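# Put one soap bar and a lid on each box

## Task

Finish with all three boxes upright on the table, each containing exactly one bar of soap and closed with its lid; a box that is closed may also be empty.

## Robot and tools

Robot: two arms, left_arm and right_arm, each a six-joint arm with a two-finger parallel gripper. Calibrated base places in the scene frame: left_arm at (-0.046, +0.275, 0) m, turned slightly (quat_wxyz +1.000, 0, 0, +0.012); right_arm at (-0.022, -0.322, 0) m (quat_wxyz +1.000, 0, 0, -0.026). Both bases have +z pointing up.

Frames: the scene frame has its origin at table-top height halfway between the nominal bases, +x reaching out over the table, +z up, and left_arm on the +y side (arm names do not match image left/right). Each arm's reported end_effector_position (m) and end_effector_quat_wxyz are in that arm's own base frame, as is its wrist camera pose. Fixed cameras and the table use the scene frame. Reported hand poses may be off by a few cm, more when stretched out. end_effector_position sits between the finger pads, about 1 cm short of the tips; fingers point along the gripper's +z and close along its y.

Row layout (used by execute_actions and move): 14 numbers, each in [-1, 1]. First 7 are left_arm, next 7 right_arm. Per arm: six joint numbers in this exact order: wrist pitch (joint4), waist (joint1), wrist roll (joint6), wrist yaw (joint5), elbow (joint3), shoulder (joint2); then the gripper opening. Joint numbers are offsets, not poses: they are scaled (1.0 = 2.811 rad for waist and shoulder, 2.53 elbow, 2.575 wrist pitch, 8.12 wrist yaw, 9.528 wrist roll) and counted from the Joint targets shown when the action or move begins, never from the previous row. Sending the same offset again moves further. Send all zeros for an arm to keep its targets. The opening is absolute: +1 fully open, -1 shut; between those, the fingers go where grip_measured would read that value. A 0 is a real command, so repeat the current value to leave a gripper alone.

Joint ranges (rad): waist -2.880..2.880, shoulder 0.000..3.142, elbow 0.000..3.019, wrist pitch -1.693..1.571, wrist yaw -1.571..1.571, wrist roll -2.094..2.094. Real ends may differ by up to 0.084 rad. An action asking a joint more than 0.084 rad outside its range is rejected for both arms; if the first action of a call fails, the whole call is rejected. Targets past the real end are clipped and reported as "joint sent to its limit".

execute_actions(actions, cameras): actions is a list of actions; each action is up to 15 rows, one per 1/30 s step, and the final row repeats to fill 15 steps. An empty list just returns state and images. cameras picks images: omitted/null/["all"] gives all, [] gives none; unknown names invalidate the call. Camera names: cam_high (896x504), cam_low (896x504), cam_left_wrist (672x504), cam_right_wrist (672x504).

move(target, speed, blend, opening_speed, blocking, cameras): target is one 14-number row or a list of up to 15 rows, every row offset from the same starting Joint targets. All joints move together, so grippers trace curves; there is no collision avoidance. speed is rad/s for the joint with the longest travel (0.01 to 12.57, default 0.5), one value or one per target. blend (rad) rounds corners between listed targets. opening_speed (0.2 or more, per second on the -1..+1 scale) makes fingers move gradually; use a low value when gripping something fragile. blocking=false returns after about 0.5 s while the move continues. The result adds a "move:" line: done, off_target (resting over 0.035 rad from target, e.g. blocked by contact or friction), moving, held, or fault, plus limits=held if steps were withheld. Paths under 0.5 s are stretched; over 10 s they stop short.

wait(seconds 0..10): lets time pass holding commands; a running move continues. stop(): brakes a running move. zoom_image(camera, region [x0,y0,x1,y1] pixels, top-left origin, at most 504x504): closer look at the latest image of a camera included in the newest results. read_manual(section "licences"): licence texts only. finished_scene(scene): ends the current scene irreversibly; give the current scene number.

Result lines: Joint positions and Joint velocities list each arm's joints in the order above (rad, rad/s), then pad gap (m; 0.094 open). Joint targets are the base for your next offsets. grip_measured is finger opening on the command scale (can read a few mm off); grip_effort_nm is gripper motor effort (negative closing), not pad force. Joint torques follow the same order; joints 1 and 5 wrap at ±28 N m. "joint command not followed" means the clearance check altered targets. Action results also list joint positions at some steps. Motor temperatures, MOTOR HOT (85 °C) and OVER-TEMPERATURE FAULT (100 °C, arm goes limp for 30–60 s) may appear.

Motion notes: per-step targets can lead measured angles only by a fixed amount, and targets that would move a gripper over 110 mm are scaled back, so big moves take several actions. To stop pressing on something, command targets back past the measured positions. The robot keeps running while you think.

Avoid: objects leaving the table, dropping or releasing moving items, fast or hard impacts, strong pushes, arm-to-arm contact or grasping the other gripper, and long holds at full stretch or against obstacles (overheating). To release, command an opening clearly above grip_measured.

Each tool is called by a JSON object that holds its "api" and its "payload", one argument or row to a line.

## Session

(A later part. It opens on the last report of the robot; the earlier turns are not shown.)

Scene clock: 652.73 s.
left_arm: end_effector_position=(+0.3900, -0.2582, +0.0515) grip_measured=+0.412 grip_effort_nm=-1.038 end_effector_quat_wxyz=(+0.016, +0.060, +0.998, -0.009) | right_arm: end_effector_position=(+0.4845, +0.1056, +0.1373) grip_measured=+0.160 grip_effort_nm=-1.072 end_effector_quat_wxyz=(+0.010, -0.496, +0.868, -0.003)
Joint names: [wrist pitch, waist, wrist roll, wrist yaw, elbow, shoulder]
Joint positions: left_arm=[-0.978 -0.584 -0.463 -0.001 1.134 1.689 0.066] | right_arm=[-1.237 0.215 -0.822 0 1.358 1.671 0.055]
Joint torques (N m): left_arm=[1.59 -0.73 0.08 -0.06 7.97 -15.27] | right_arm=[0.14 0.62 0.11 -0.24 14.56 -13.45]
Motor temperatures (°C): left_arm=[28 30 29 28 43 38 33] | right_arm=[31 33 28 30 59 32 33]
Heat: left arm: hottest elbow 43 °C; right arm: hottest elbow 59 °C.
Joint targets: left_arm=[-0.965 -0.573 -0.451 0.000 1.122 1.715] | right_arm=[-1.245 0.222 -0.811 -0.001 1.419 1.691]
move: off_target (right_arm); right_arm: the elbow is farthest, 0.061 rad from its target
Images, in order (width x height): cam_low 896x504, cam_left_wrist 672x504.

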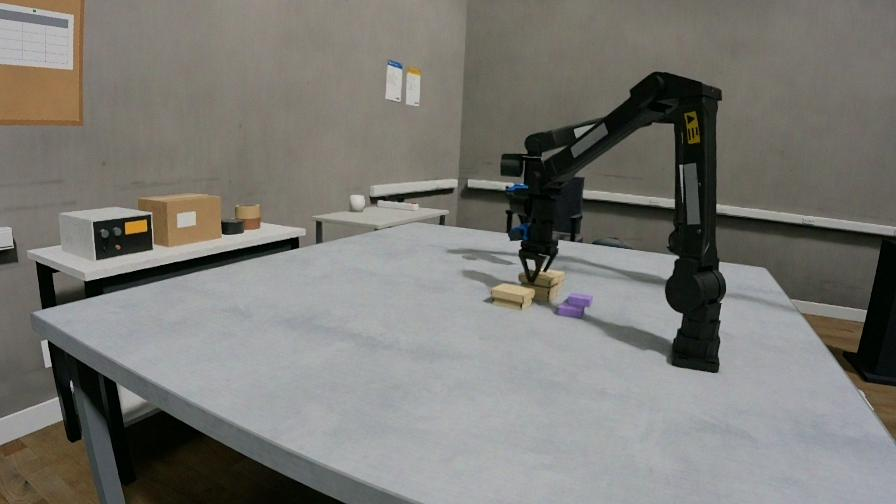

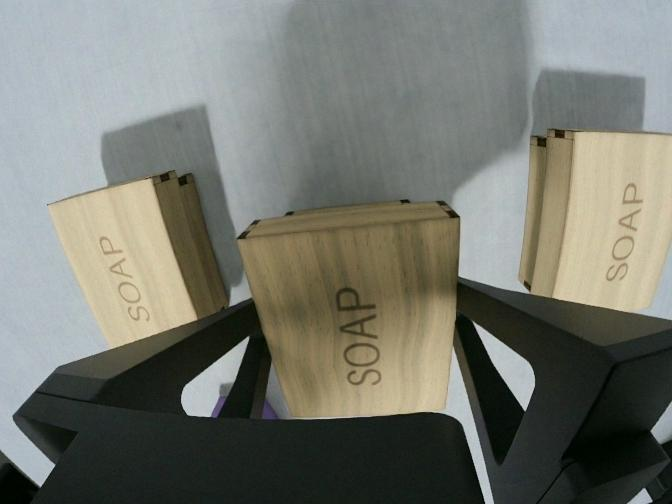

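{"api": "move", "payload": {
  "target": [0.0121,0,0,0,-0.007,0.0088,0.25,0,0,0,0,0,0,0.05],
  "speed": 0.05,
  "cameras": ["cam_left_wrist","cam_low"]
}}

{"api": "zoom_image", "payload": {
  "camera": "cam_low",
  "region": [530, 265, 570, 305]
}}

{"api": "zoom_image", "payload": {
  "camera": "cam_left_wrist",
  "region": [220, 160, 480, 320]
}}

Scene clock: 708.60 s.
left_arm: end_effector_position=(+0.3905, -0.2585, +0.0471) grip_measured=+0.412 grip_effort_nm=-1.048 end_effector_quat_wxyz=(+0.018, +0.061, +0.998, -0.010) | right_arm: end_effector_position=(+0.4845, +0.1056, +0.1373) grip_measured=+0.160 grip_effort_nm=-1.077 end_effector_quat_wxyz=(+0.010, -0.496, +0.868, -0.003)
Joint names: [wrist pitch, waist, wrist roll, wrist yaw, elbow, shoulder]
Joint positions: left_arm=[-0.963 -0.584 -0.462 -0.001 1.128 1.695 0.066] | right_arm=[-1.237 0.215 -0.822 0 1.358 1.671 0.055]
Joint torques (N m): left_arm=[2.51 -0.73 0.07 -0.05 6.86 -13.33] | right_arm=[0.14 0.62 0.11 -0.24 14.56 -13.39]
Motor temperatures (°C): left_arm=[28 30 29 28 42 37 33] | right_arm=[31 33 28 30 60 32 33]
Heat: left arm: hottest elbow 42 °C; right arm: hottest elbow 60 °C.
Joint targets: left_arm=[-0.934 -0.573 -0.451 0.000 1.105 1.740] | right_arm=[-1.245 0.222 -0.811 -0.001 1.419 1.691]
move: off_target (left_arm, right_arm); left_arm: the shoulder is farthest, 0.045 rad from its target; right_arm: the elbow is farthest, 0.061 rad from its target
Images, in order (width x height): cam_low 896x504, cam_left_wrist 672x504.

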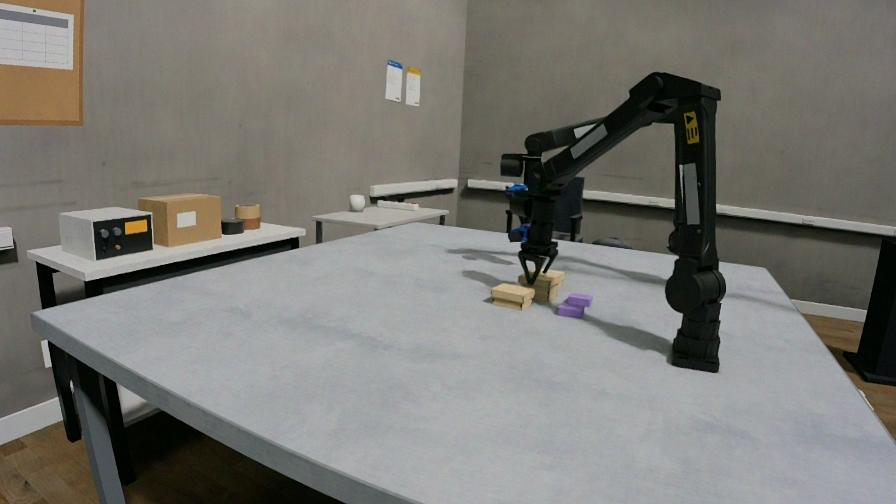

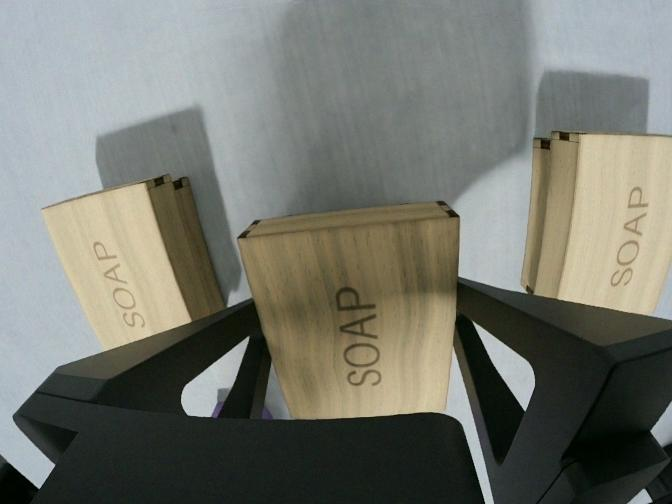

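Scaled by 12.600 from the camera's 896x504 image, which has a finer 1280x720 frame.

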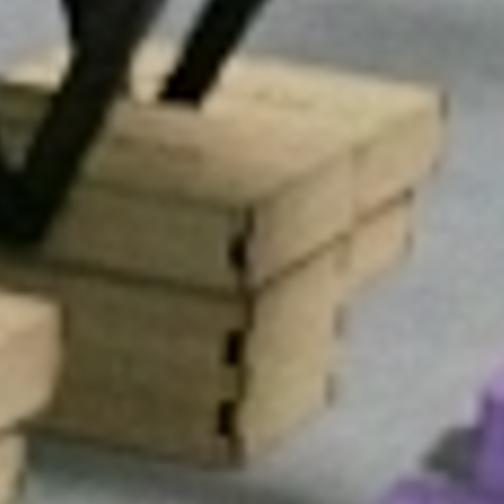

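Scaled by 1.938 from the camera's 672x504 image, which has a finer 960x720 frame.

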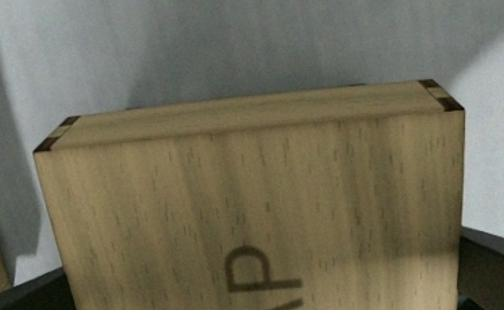

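{"api": "move", "payload": {
  "target": [-0.0287,0,0,0,0.002,-0.0285,0.25,0,0,0,0,0,0,0.05],
  "speed": 0.1,
  "cameras": ["cam_left_wrist","cam_low"]
}}

{"api": "zoom_image", "payload": {
  "camera": "cam_low",
  "region": [530, 265, 570, 305]
}}

Scene clock: 721.47 s.
left_arm: end_effector_position=(+0.3821, -0.2529, +0.0516) grip_measured=+0.412 grip_effort_nm=-1.043 end_effector_quat_wxyz=(+0.007, +0.061, +0.998, -0.004) | right_arm: end_effector_position=(+0.4845, +0.1056, +0.1373) grip_measured=+0.160 grip_effort_nm=-1.072 end_effector_quat_wxyz=(+0.010, -0.496, +0.868, -0.003)
Joint names: [wrist pitch, waist, wrist roll, wrist yaw, elbow, shoulder]
Joint positions: left_arm=[-0.996 -0.584 -0.462 -0.001 1.12 1.679 0.066] | right_arm=[-1.237 0.215 -0.822 0 1.358 1.671 0.055]
Joint torques (N m): left_arm=[0.57 -0.73 0.07 -0.05 7.98 -18.78] | right_arm=[0.16 0.62 0.11 -0.24 14.54 -13.39]
Motor temperatures (°C): left_arm=[28 30 29 28 42 36 33] | right_arm=[31 33 28 30 60 32 33]
Heat: left arm: hottest elbow 42 °C; right arm: hottest elbow 60 °C.
Joint targets: left_arm=[-1.008 -0.573 -0.451 0.000 1.110 1.660] | right_arm=[-1.245 0.222 -0.811 -0.001 1.419 1.691]
move: off_target (right_arm); right_arm: the elbow is farthest, 0.061 rad from its target
Images, in order (width x height): cam_low 896x504, cam_left_wrist 672x504.

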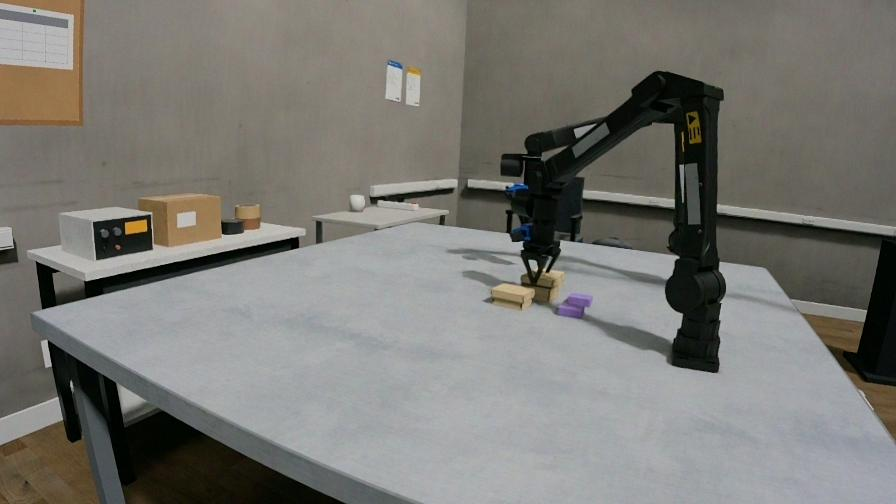

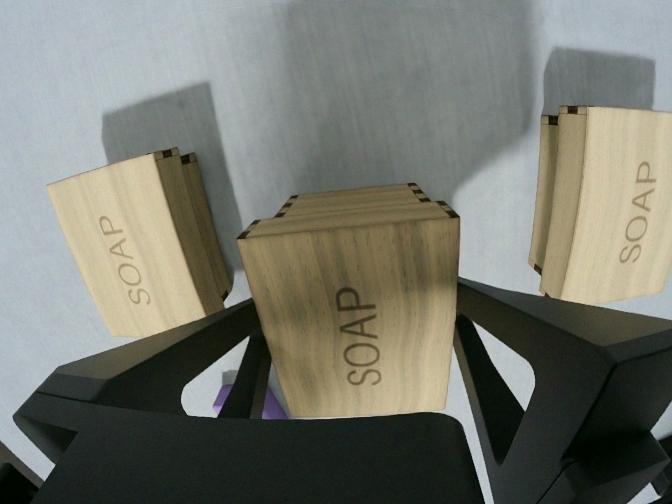

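Scaled by 12.600 from the camera's 896x504 image, which has a finer 1280x720 frame.

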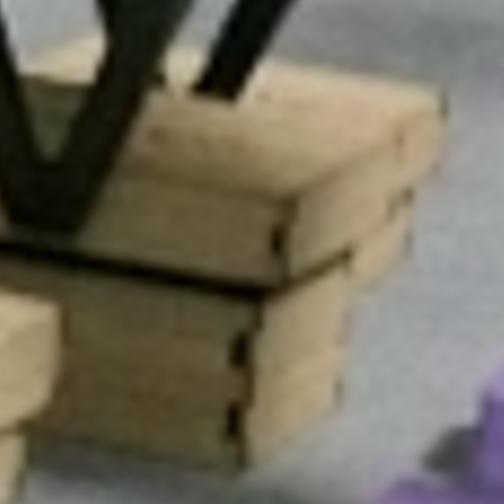

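{"api": "move", "payload": {
  "target": [0.0151,0,0,0,0,0.0155,0.25,0,0,0,0,0,0,0.05],
  "speed": 0.1,
  "cameras": ["cam_left_wrist","cam_low"]
}}

{"api": "zoom_image", "payload": {
  "camera": "cam_low",
  "region": [530, 265, 570, 305]
}}

{"api": "zoom_image", "payload": {
  "camera": "cam_left_wrist",
  "region": [220, 160, 480, 320]
}}

Scene clock: 748.37 s.
left_arm: end_effector_position=(+0.3849, -0.2548, +0.0516) grip_measured=+0.412 grip_effort_nm=-1.043 end_effector_quat_wxyz=(+0.013, +0.061, +0.998, -0.007) | right_arm: end_effector_position=(+0.4845, +0.1056, +0.1373) grip_measured=+0.160 grip_effort_nm=-1.072 end_effector_quat_wxyz=(+0.010, -0.496, +0.868, -0.003)
Joint names: [wrist pitch, waist, wrist roll, wrist yaw, elbow, shoulder]
Joint positions: left_arm=[-0.982 -0.584 -0.462 -0.001 1.12 1.679 0.066] | right_arm=[-1.237 0.215 -0.822 0 1.358 1.671 0.055]
Joint torques (N m): left_arm=[1.48 -0.79 0.08 -0.05 8.01 -14.8] | right_arm=[0.14 0.56 0.11 -0.24 14.54 -13.39]
Motor temperatures (°C): left_arm=[28 30 29 28 40 38 33] | right_arm=[31 33 28 30 61 32 33]
Heat: left arm: hottest elbow 40 °C; right arm: hottest elbow 61 °C.
Joint targets: left_arm=[-0.969 -0.573 -0.451 0.000 1.110 1.703] | right_arm=[-1.245 0.222 -0.811 -0.001 1.419 1.691]
move: off_target (right_arm); right_arm: the elbow is farthest, 0.061 rad from its target
Images, in order (width x height): cam_low 896x504, cam_left_wrist 672x504.

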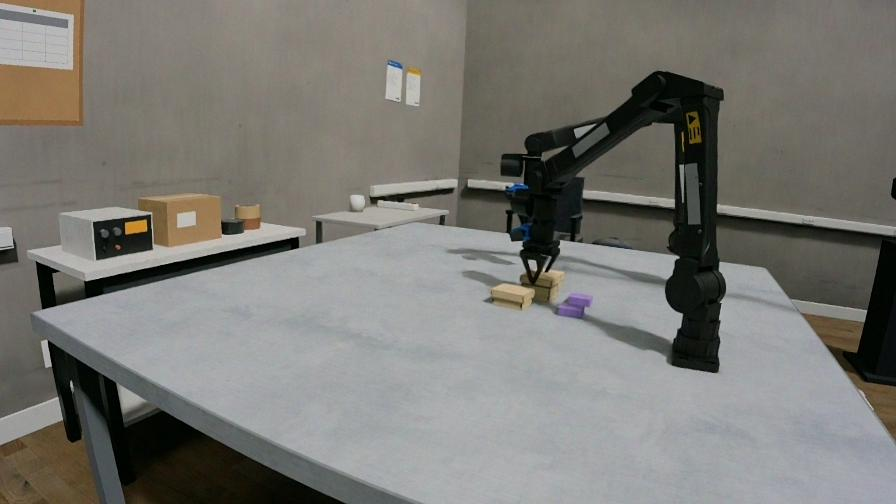

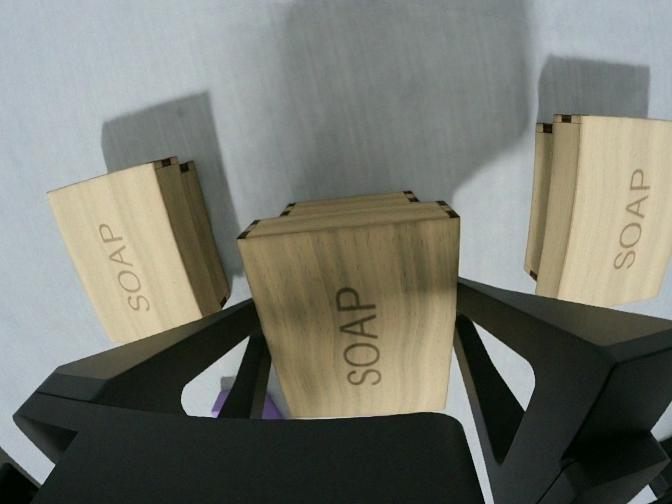

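Scaled by 12.600 from the camera's 896x504 image, which has a finer 1280x720 frame.

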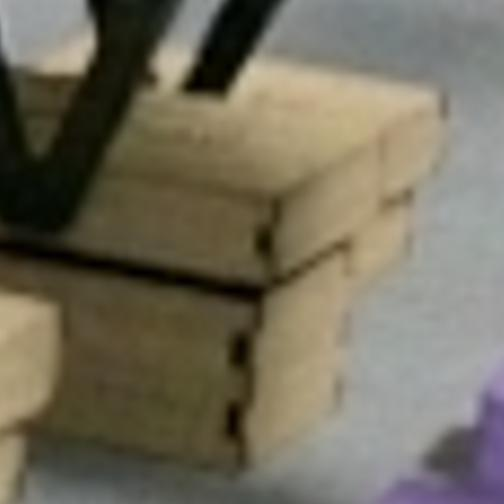

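Scaled by 1.938 from the camera's 672x504 image, which has a finer 960x720 frame.

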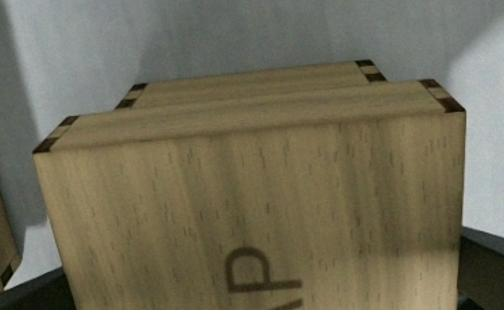

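{"api": "move", "payload": {
  "target": [0.014,0.0011,0,0,-0.0058,0.0098,0.25,0,0,0,0,0,0,0.05],
  "speed": 0.05,
  "cameras": ["cam_left_wrist","cam_low"]
}}

{"api": "zoom_image", "payload": {
  "camera": "cam_low",
  "region": [530, 265, 570, 305]
}}

{"api": "zoom_image", "payload": {
  "camera": "cam_left_wrist",
  "region": [220, 160, 480, 320]
}}

Scene clock: 767.17 s.
left_arm: end_effector_position=(+0.3866, -0.2559, +0.0470) grip_measured=+0.412 grip_effort_nm=-1.028 end_effector_quat_wxyz=(+0.016, +0.061, +0.998, -0.009) | right_arm: end_effector_position=(+0.4845, +0.1056, +0.1373) grip_measured=+0.160 grip_effort_nm=-1.077 end_effector_quat_wxyz=(+0.010, -0.496, +0.868, -0.003)
Joint names: [wrist pitch, waist, wrist roll, wrist yaw, elbow, shoulder]
Joint positions: left_arm=[-0.964 -0.584 -0.462 -0.001 1.116 1.686 0.066] | right_arm=[-1.237 0.215 -0.822 0 1.358 1.671 0.055]
Joint torques (N m): left_arm=[2.36 -0.56 0.07 -0.05 7.1 -12.92] | right_arm=[0.14 0.67 0.11 -0.24 14.54 -13.39]
Motor temperatures (°C): left_arm=[28 30 29 28 40 38 33] | right_arm=[31 33 28 30 61 32 33]
Heat: left arm: hottest elbow 40 °C; right arm: hottest elbow 61 °C.
Joint targets: left_arm=[-0.933 -0.570 -0.451 0.000 1.095 1.731] | right_arm=[-1.245 0.222 -0.811 -0.001 1.419 1.691]
move: off_target (left_arm, right_arm); left_arm: the shoulder is farthest, 0.044 rad from its target; right_arm: the elbow is farthest, 0.061 rad from its target
Images, in order (width x height): cam_low 896x504, cam_left_wrist 672x504.

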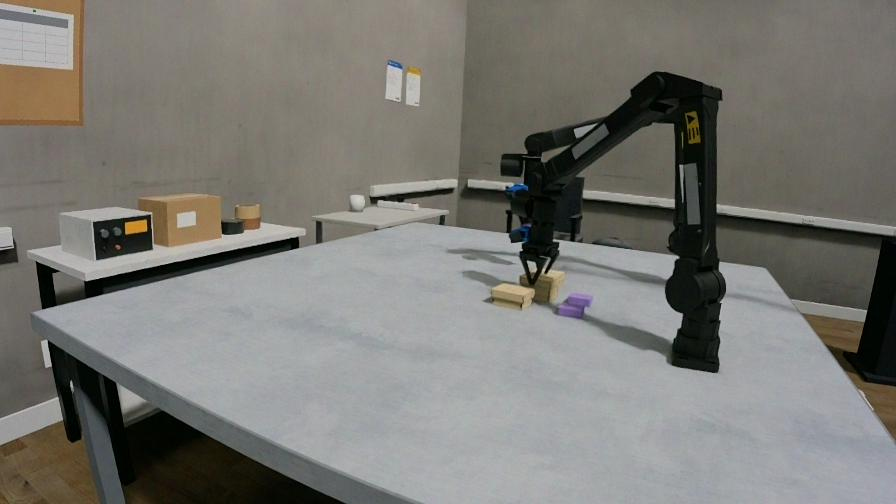

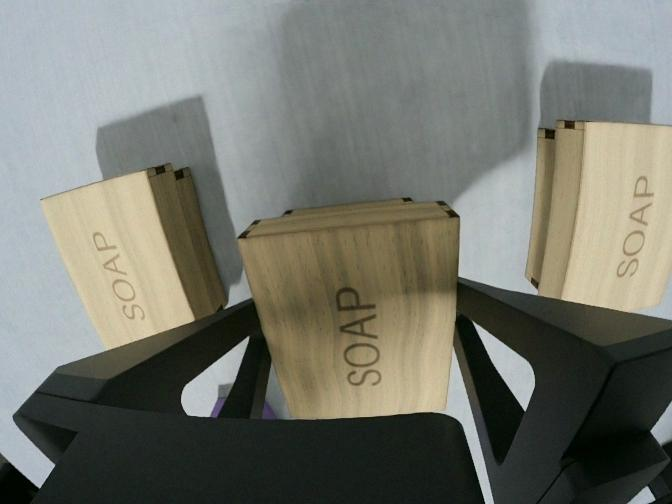

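Scaled by 12.600 from the camera's 896x504 image, which has a finer 1280x720 frame.

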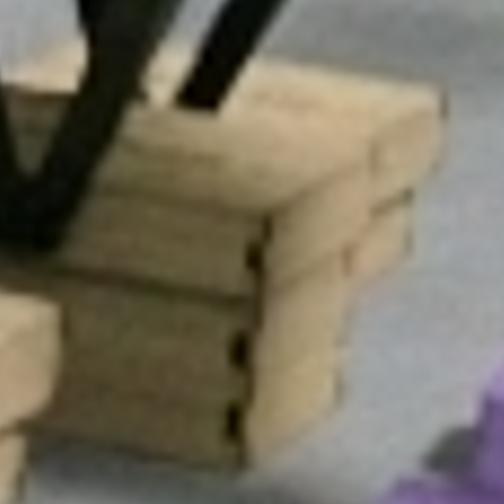

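Scaled by 1.938 from the camera's 672x504 image, which has a finer 960x720 frame.

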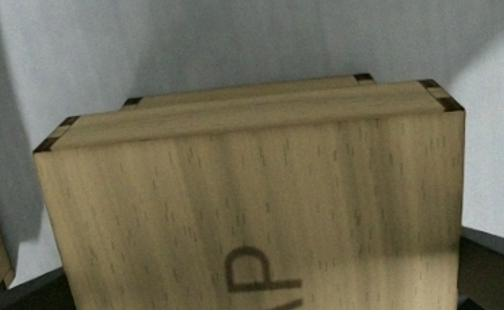

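{"api": "move", "payload": {
  "target": [0,0.0028,0,0,0,0,0.25,0,0,0,0,0,0,0.05],
  "speed": 0.02,
  "cameras": ["cam_left_wrist","cam_low"]
}}

{"api": "zoom_image", "payload": {
  "camera": "cam_left_wrist",
  "region": [220, 160, 480, 320]
}}

Scene clock: 801.40 s.
left_arm: end_effector_position=(+0.3869, -0.2556, +0.0470) grip_measured=+0.412 grip_effort_nm=-1.038 end_effector_quat_wxyz=(+0.016, +0.061, +0.998, -0.009) | right_arm: end_effector_position=(+0.4845, +0.1056, +0.1373) grip_measured=+0.160 grip_effort_nm=-1.067 end_effector_quat_wxyz=(+0.010, -0.496, +0.868, -0.003)
Joint names: [wrist pitch, waist, wrist roll, wrist yaw, elbow, shoulder]
Joint positions: left_arm=[-0.963 -0.583 -0.462 -0.001 1.116 1.686 0.066] | right_arm=[-1.237 0.215 -0.822 0 1.358 1.671 0.055]
Joint torques (N m): left_arm=[2.43 -0.03 0.07 -0.05 7.04 -13.1] | right_arm=[0.14 0.62 0.11 -0.24 14.56 -13.45]
Motor temperatures (°C): left_arm=[28 29 29 28 40 36 33] | right_arm=[31 33 28 30 62 32 33]
Heat: left arm: hottest elbow 40 °C; right arm: hottest elbow 62 °C.
Joint targets: left_arm=[-0.932 -0.563 -0.451 0.000 1.095 1.731] | right_arm=[-1.245 0.222 -0.811 -0.001 1.419 1.691]
move: off_target (left_arm, right_arm); left_arm: the shoulder is farthest, 0.045 rad from its target; right_arm: the elbow is farthest, 0.061 rad from its target
Images, in order (width x height): cam_low 896x504, cam_left_wrist 672x504.

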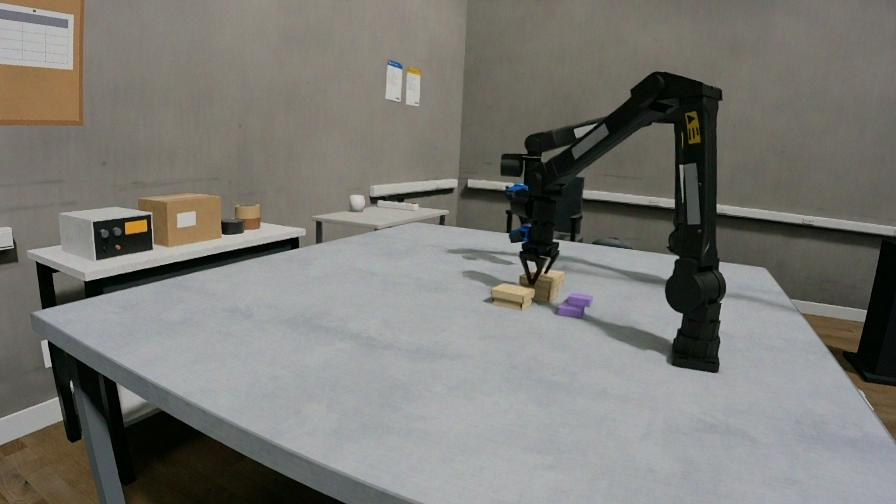

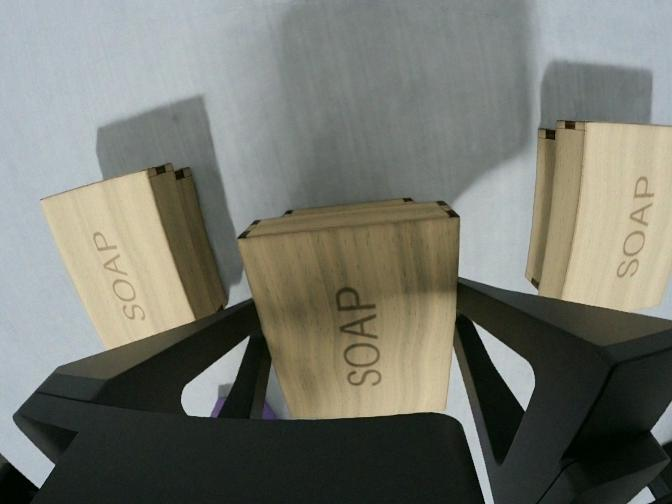

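Scaled by 1.938 from the camera's 672x504 image, which has a finer 960x720 frame.

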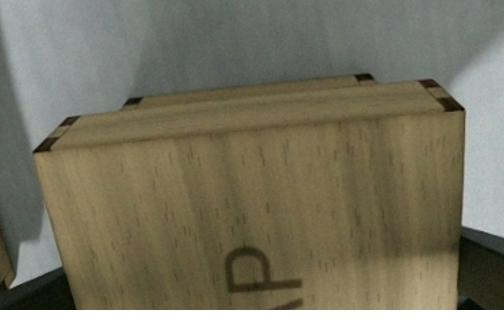

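{"api": "move", "payload": {
  "target": [0,0.0022,0,0,0,0,0.25,0,0,0,0,0,0,0.05],
  "speed": 0.02,
  "cameras": ["cam_left_wrist","cam_low"]
}}

{"api": "zoom_image", "payload": {
  "camera": "cam_left_wrist",
  "region": [220, 160, 480, 320]
}}

{"api": "zoom_image", "payload": {
  "camera": "cam_low",
  "region": [530, 265, 570, 305]
}}

Scene clock: 815.50 s.
left_arm: end_effector_position=(+0.3870, -0.2554, +0.0470) grip_measured=+0.412 grip_effort_nm=-1.038 end_effector_quat_wxyz=(+0.016, +0.060, +0.998, -0.010) | right_arm: end_effector_position=(+0.4845, +0.1056, +0.1373) grip_measured=+0.160 grip_effort_nm=-1.077 end_effector_quat_wxyz=(+0.010, -0.496, +0.868, -0.003)
Joint names: [wrist pitch, waist, wrist roll, wrist yaw, elbow, shoulder]
Joint positions: left_arm=[-0.963 -0.582 -0.462 0.002 1.116 1.686 0.066] | right_arm=[-1.237 0.215 -0.822 0 1.358 1.671 0.055]
Joint torques (N m): left_arm=[2.43 0.38 0.07 -0.14 7.04 -13.1] | right_arm=[0.14 0.67 0.11 -0.24 14.56 -13.39]
Motor temperatures (°C): left_arm=[28 29 29 28 40 35 33] | right_arm=[31 33 28 30 62 32 33]
Heat: left arm: hottest elbow 40 °C; right arm: hottest elbow 62 °C.
Joint targets: left_arm=[-0.932 -0.556 -0.451 0.000 1.095 1.731] | right_arm=[-1.245 0.222 -0.811 -0.001 1.419 1.691]
move: off_target (left_arm, right_arm); left_arm: the shoulder is farthest, 0.045 rad from its target; right_arm: the elbow is farthest, 0.061 rad from its target
Images, in order (width x height): cam_low 896x504, cam_left_wrist 672x504.

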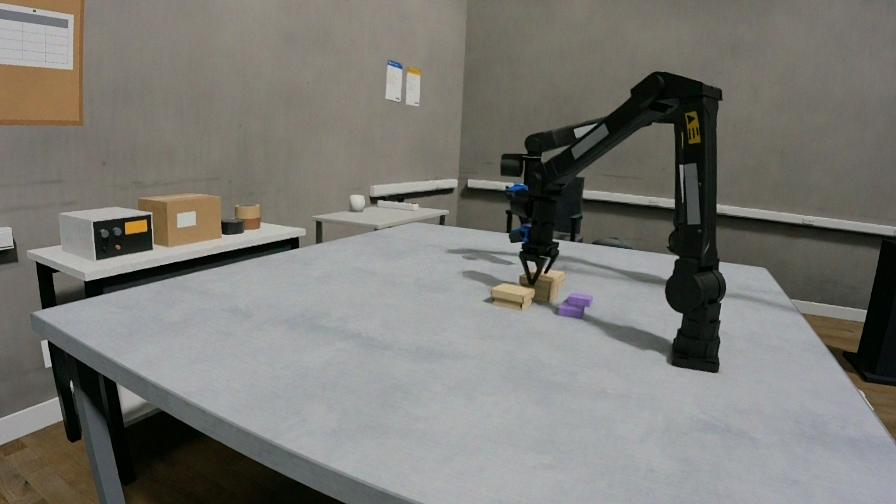

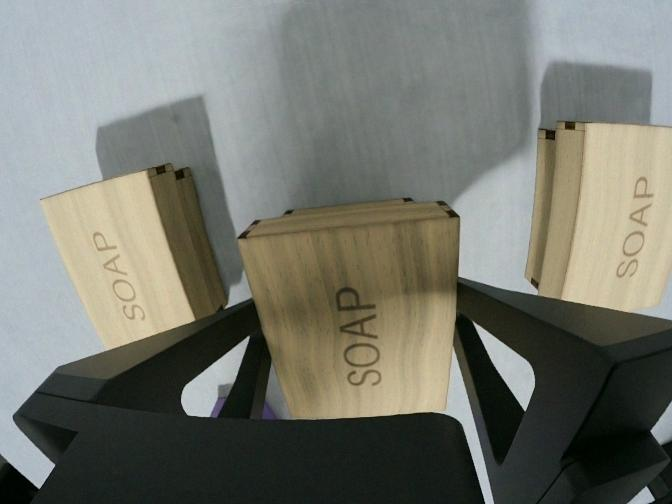

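Scaled by 1.938 from the camera's 672x504 image, which has a finer 960x720 frame.

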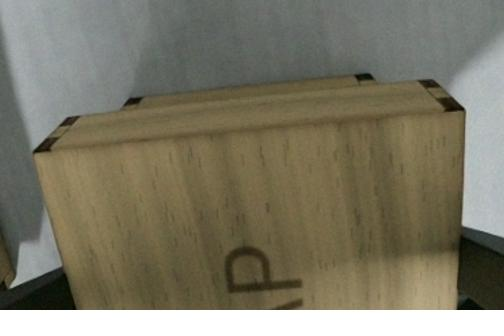

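Scaled by 12.600 from the camera's 896x504 image, which has a finer 1280x720 frame.

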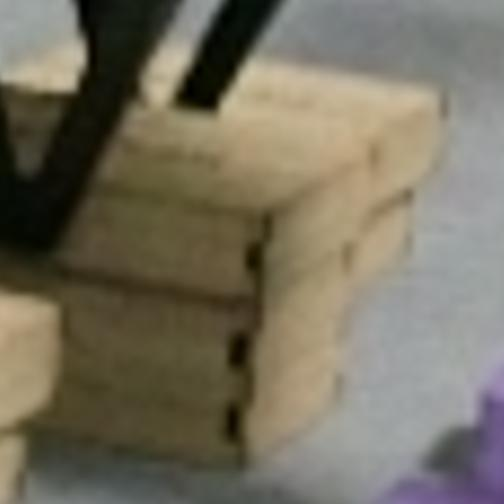

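{"api": "move", "payload": {
  "target": [-0.006,-0.005,0,0,0,-0.009,0.25,0,0.0836,0,0,0,0,0.05],
  "speed": 0.4
}}

{"api": "zoom_image", "payload": {
  "camera": "cam_right_wrist",
  "region": [0, 0, 260, 200]
}}

Scene clock: 834.17 s.
left_arm: end_effector_position=(+0.3871, -0.2553, +0.0470) grip_measured=+0.412 grip_effort_nm=-1.033 end_effector_quat_wxyz=(+0.016, +0.060, +0.998, -0.010) | right_arm: end_effector_position=(+0.4451, +0.2186, +0.1373) grip_measured=+0.160 grip_effort_nm=-1.077 end_effector_quat_wxyz=(+0.010, -0.597, +0.802, -0.002)
Joint names: [wrist pitch, waist, wrist roll, wrist yaw, elbow, shoulder]
Joint positions: left_arm=[-0.963 -0.581 -0.462 0.002 1.116 1.686 0.066] | right_arm=[-1.237 0.457 -0.822 0 1.358 1.671 0.055]
Joint torques (N m): left_arm=[1.8 -0.73 0.07 -0.16 7.02 -15.38] | right_arm=[0.16 -0.03 0.11 -0.23 14.56 -13.39]
Motor temperatures (°C): left_arm=[28 29 29 28 40 35 33] | right_arm=[31 33 28 30 62 32 33]
Heat: left arm: hottest elbow 40 °C; right arm: hottest elbow 62 °C.
Joint targets: left_arm=[-0.948 -0.570 -0.451 0.000 1.095 1.706] | right_arm=[-1.245 0.457 -0.811 -0.001 1.419 1.691]
move: off_target (right_arm); right_arm: the elbow is farthest, 0.061 rad from its target

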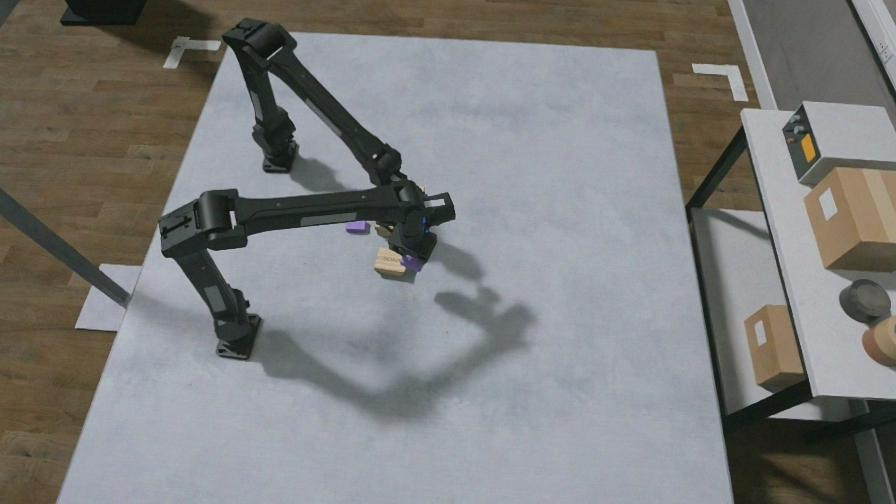

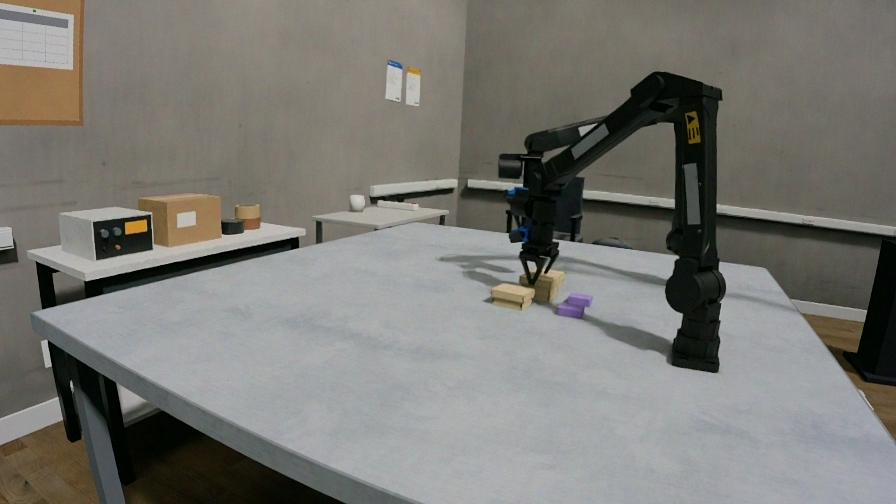

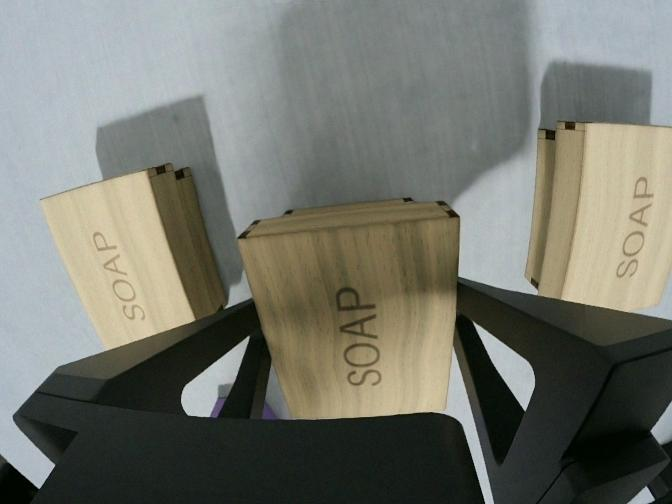

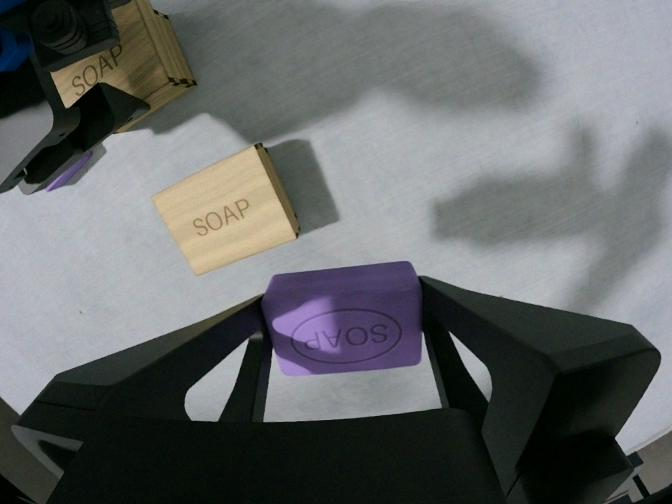

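Scaled by 1.938 from the camera's 672x504 image, which has a finer 960x720 frame.

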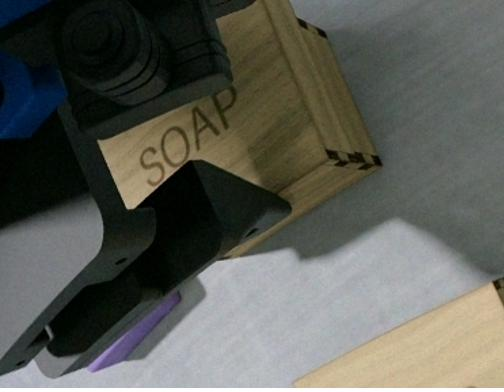

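{"api": "zoom_image", "payload": {
  "camera": "cam_right_wrist",
  "region": [120, 0, 220, 130]
}}

{"api": "zoom_image", "payload": {
  "camera": "cam_right_wrist",
  "region": [150, 140, 310, 280]
}}

Scaled by 3.877 from the camera's 672x504 image, which has a finer 960x720 frame.

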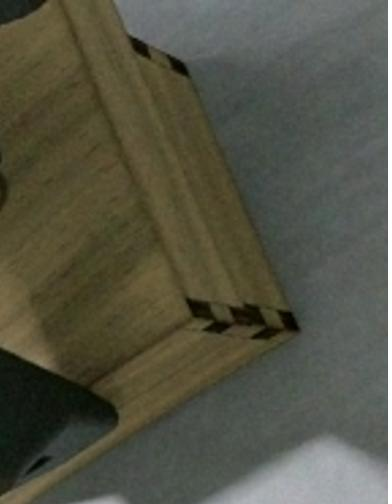

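Scaled by 3.150 from the camera's 672x504 image, which has a finer 960x720 frame.

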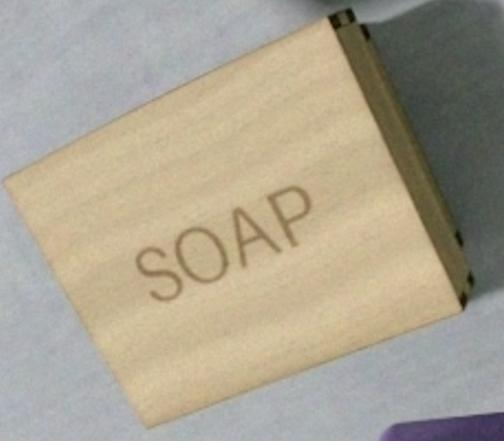

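{"api": "move", "payload": {
  "target": [
    [-0.0272,0.002,0,0,0.0352,-0.0181,0.25,0,0,0,0,0,0,0.05],
    [-0.0058,0.002,0,0,0.0069,0.002,0.25,0,0,0,0,0,0,0.05]
  ],
  "speed": 0.1
}}

{"api": "zoom_image", "payload": {
  "camera": "cam_right_wrist",
  "region": [120, 0, 220, 130]
}}

{"api": "zoom_image", "payload": {
  "camera": "cam_low",
  "region": [530, 265, 570, 305]
}}

{"api": "zoom_image", "payload": {
  "camera": "cam_left_wrist",
  "region": [220, 160, 480, 320]
}}

Scene clock: 905.63 s.
left_arm: end_effector_position=(+0.3896, -0.2547, +0.0513) grip_measured=+0.412 grip_effort_nm=-1.038 end_effector_quat_wxyz=(+0.015, +0.057, +0.998, -0.010) | right_arm: end_effector_position=(+0.4451, +0.2186, +0.1373) grip_measured=+0.160 grip_effort_nm=-1.077 end_effector_quat_wxyz=(+0.010, -0.597, +0.802, -0.002)
Joint names: [wrist pitch, waist, wrist roll, wrist yaw, elbow, shoulder]
Joint positions: left_arm=[-0.976 -0.577 -0.462 0.003 1.127 1.684 0.066] | right_arm=[-1.237 0.457 -0.822 0 1.358 1.671 0.055]
Joint torques (N m): left_arm=[1.74 -0.62 0.07 -0.17 7.73 -14.62] | right_arm=[0.14 0.03 0.11 -0.24 14.56 -13.39]
Motor temperatures (°C): left_arm=[28 29 29 28 40 35 34] | right_arm=[31 33 28 30 63 32 33]
Heat: left arm: hottest elbow 40 °C; right arm: hottest elbow 63 °C.
Joint targets: left_arm=[-0.963 -0.565 -0.451 0.000 1.113 1.711] | right_arm=[-1.245 0.457 -0.811 -0.001 1.419 1.691]
move: off_target (right_arm); right_arm: the elbow is farthest, 0.061 rad from its target

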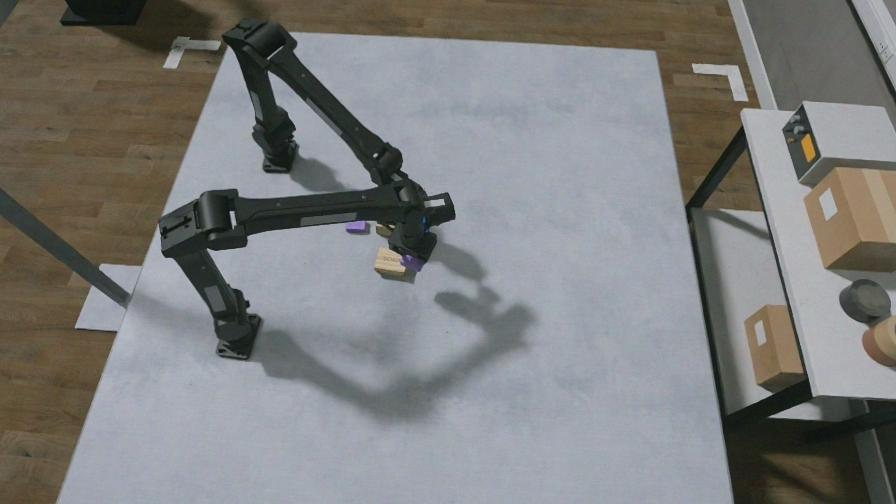

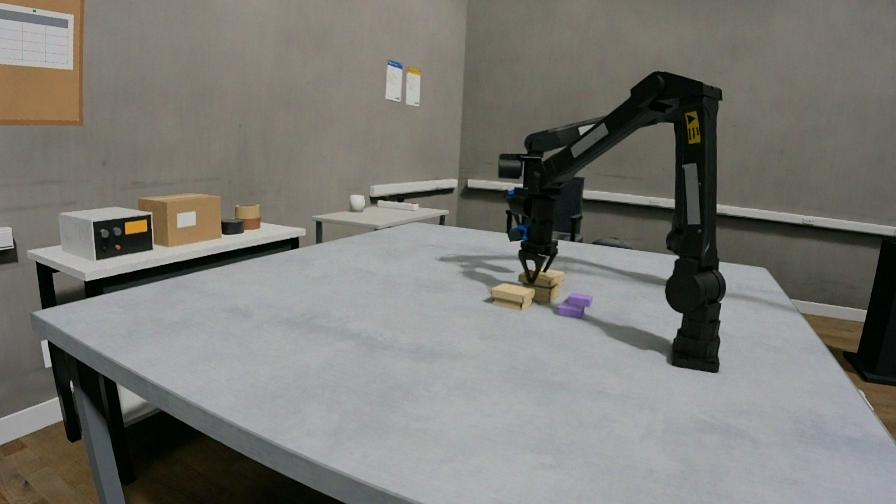

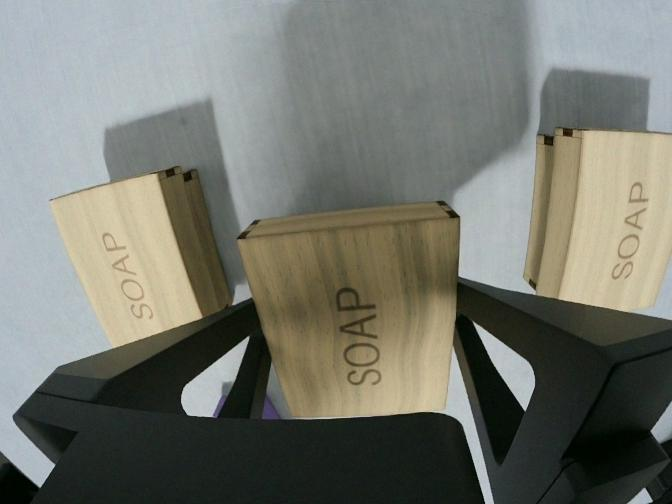

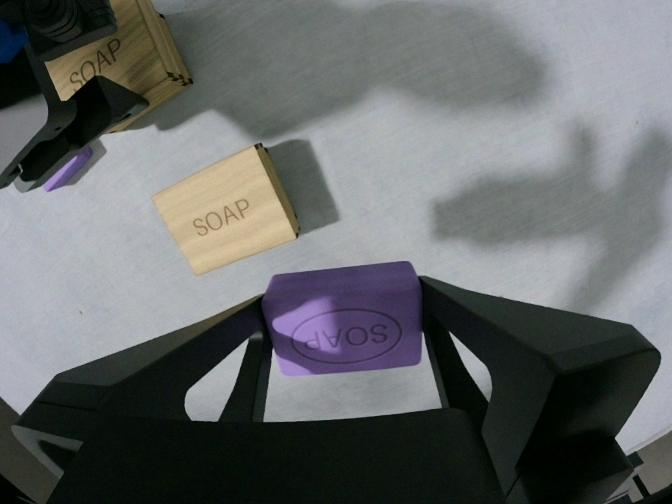

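Scaled by 3.877 from the camera's 672x504 image, which has a finer 960x720 frame.

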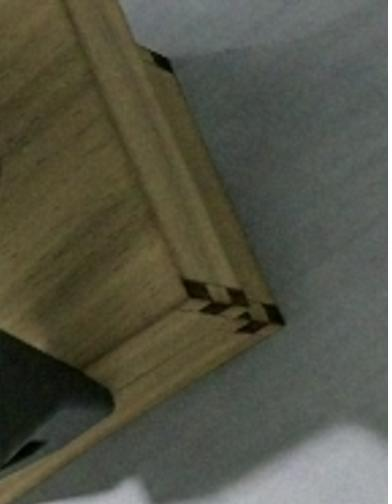

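Scaled by 12.600 from the camera's 896x504 image, which has a finer 1280x720 frame.

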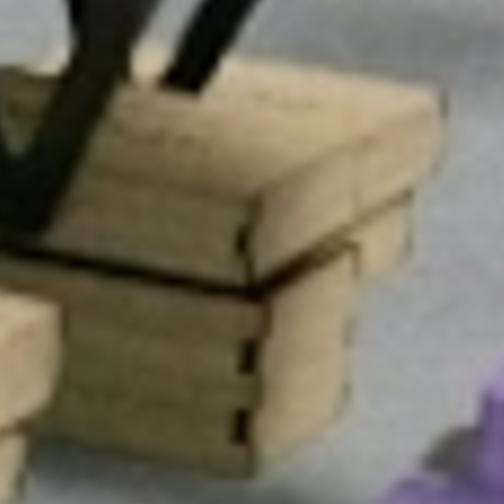

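Scaled by 1.938 from the camera's 672x504 image, which has a finer 960x720 frame.

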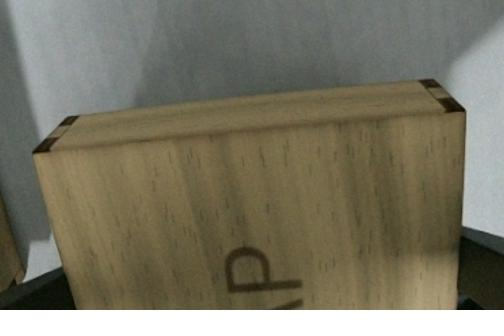

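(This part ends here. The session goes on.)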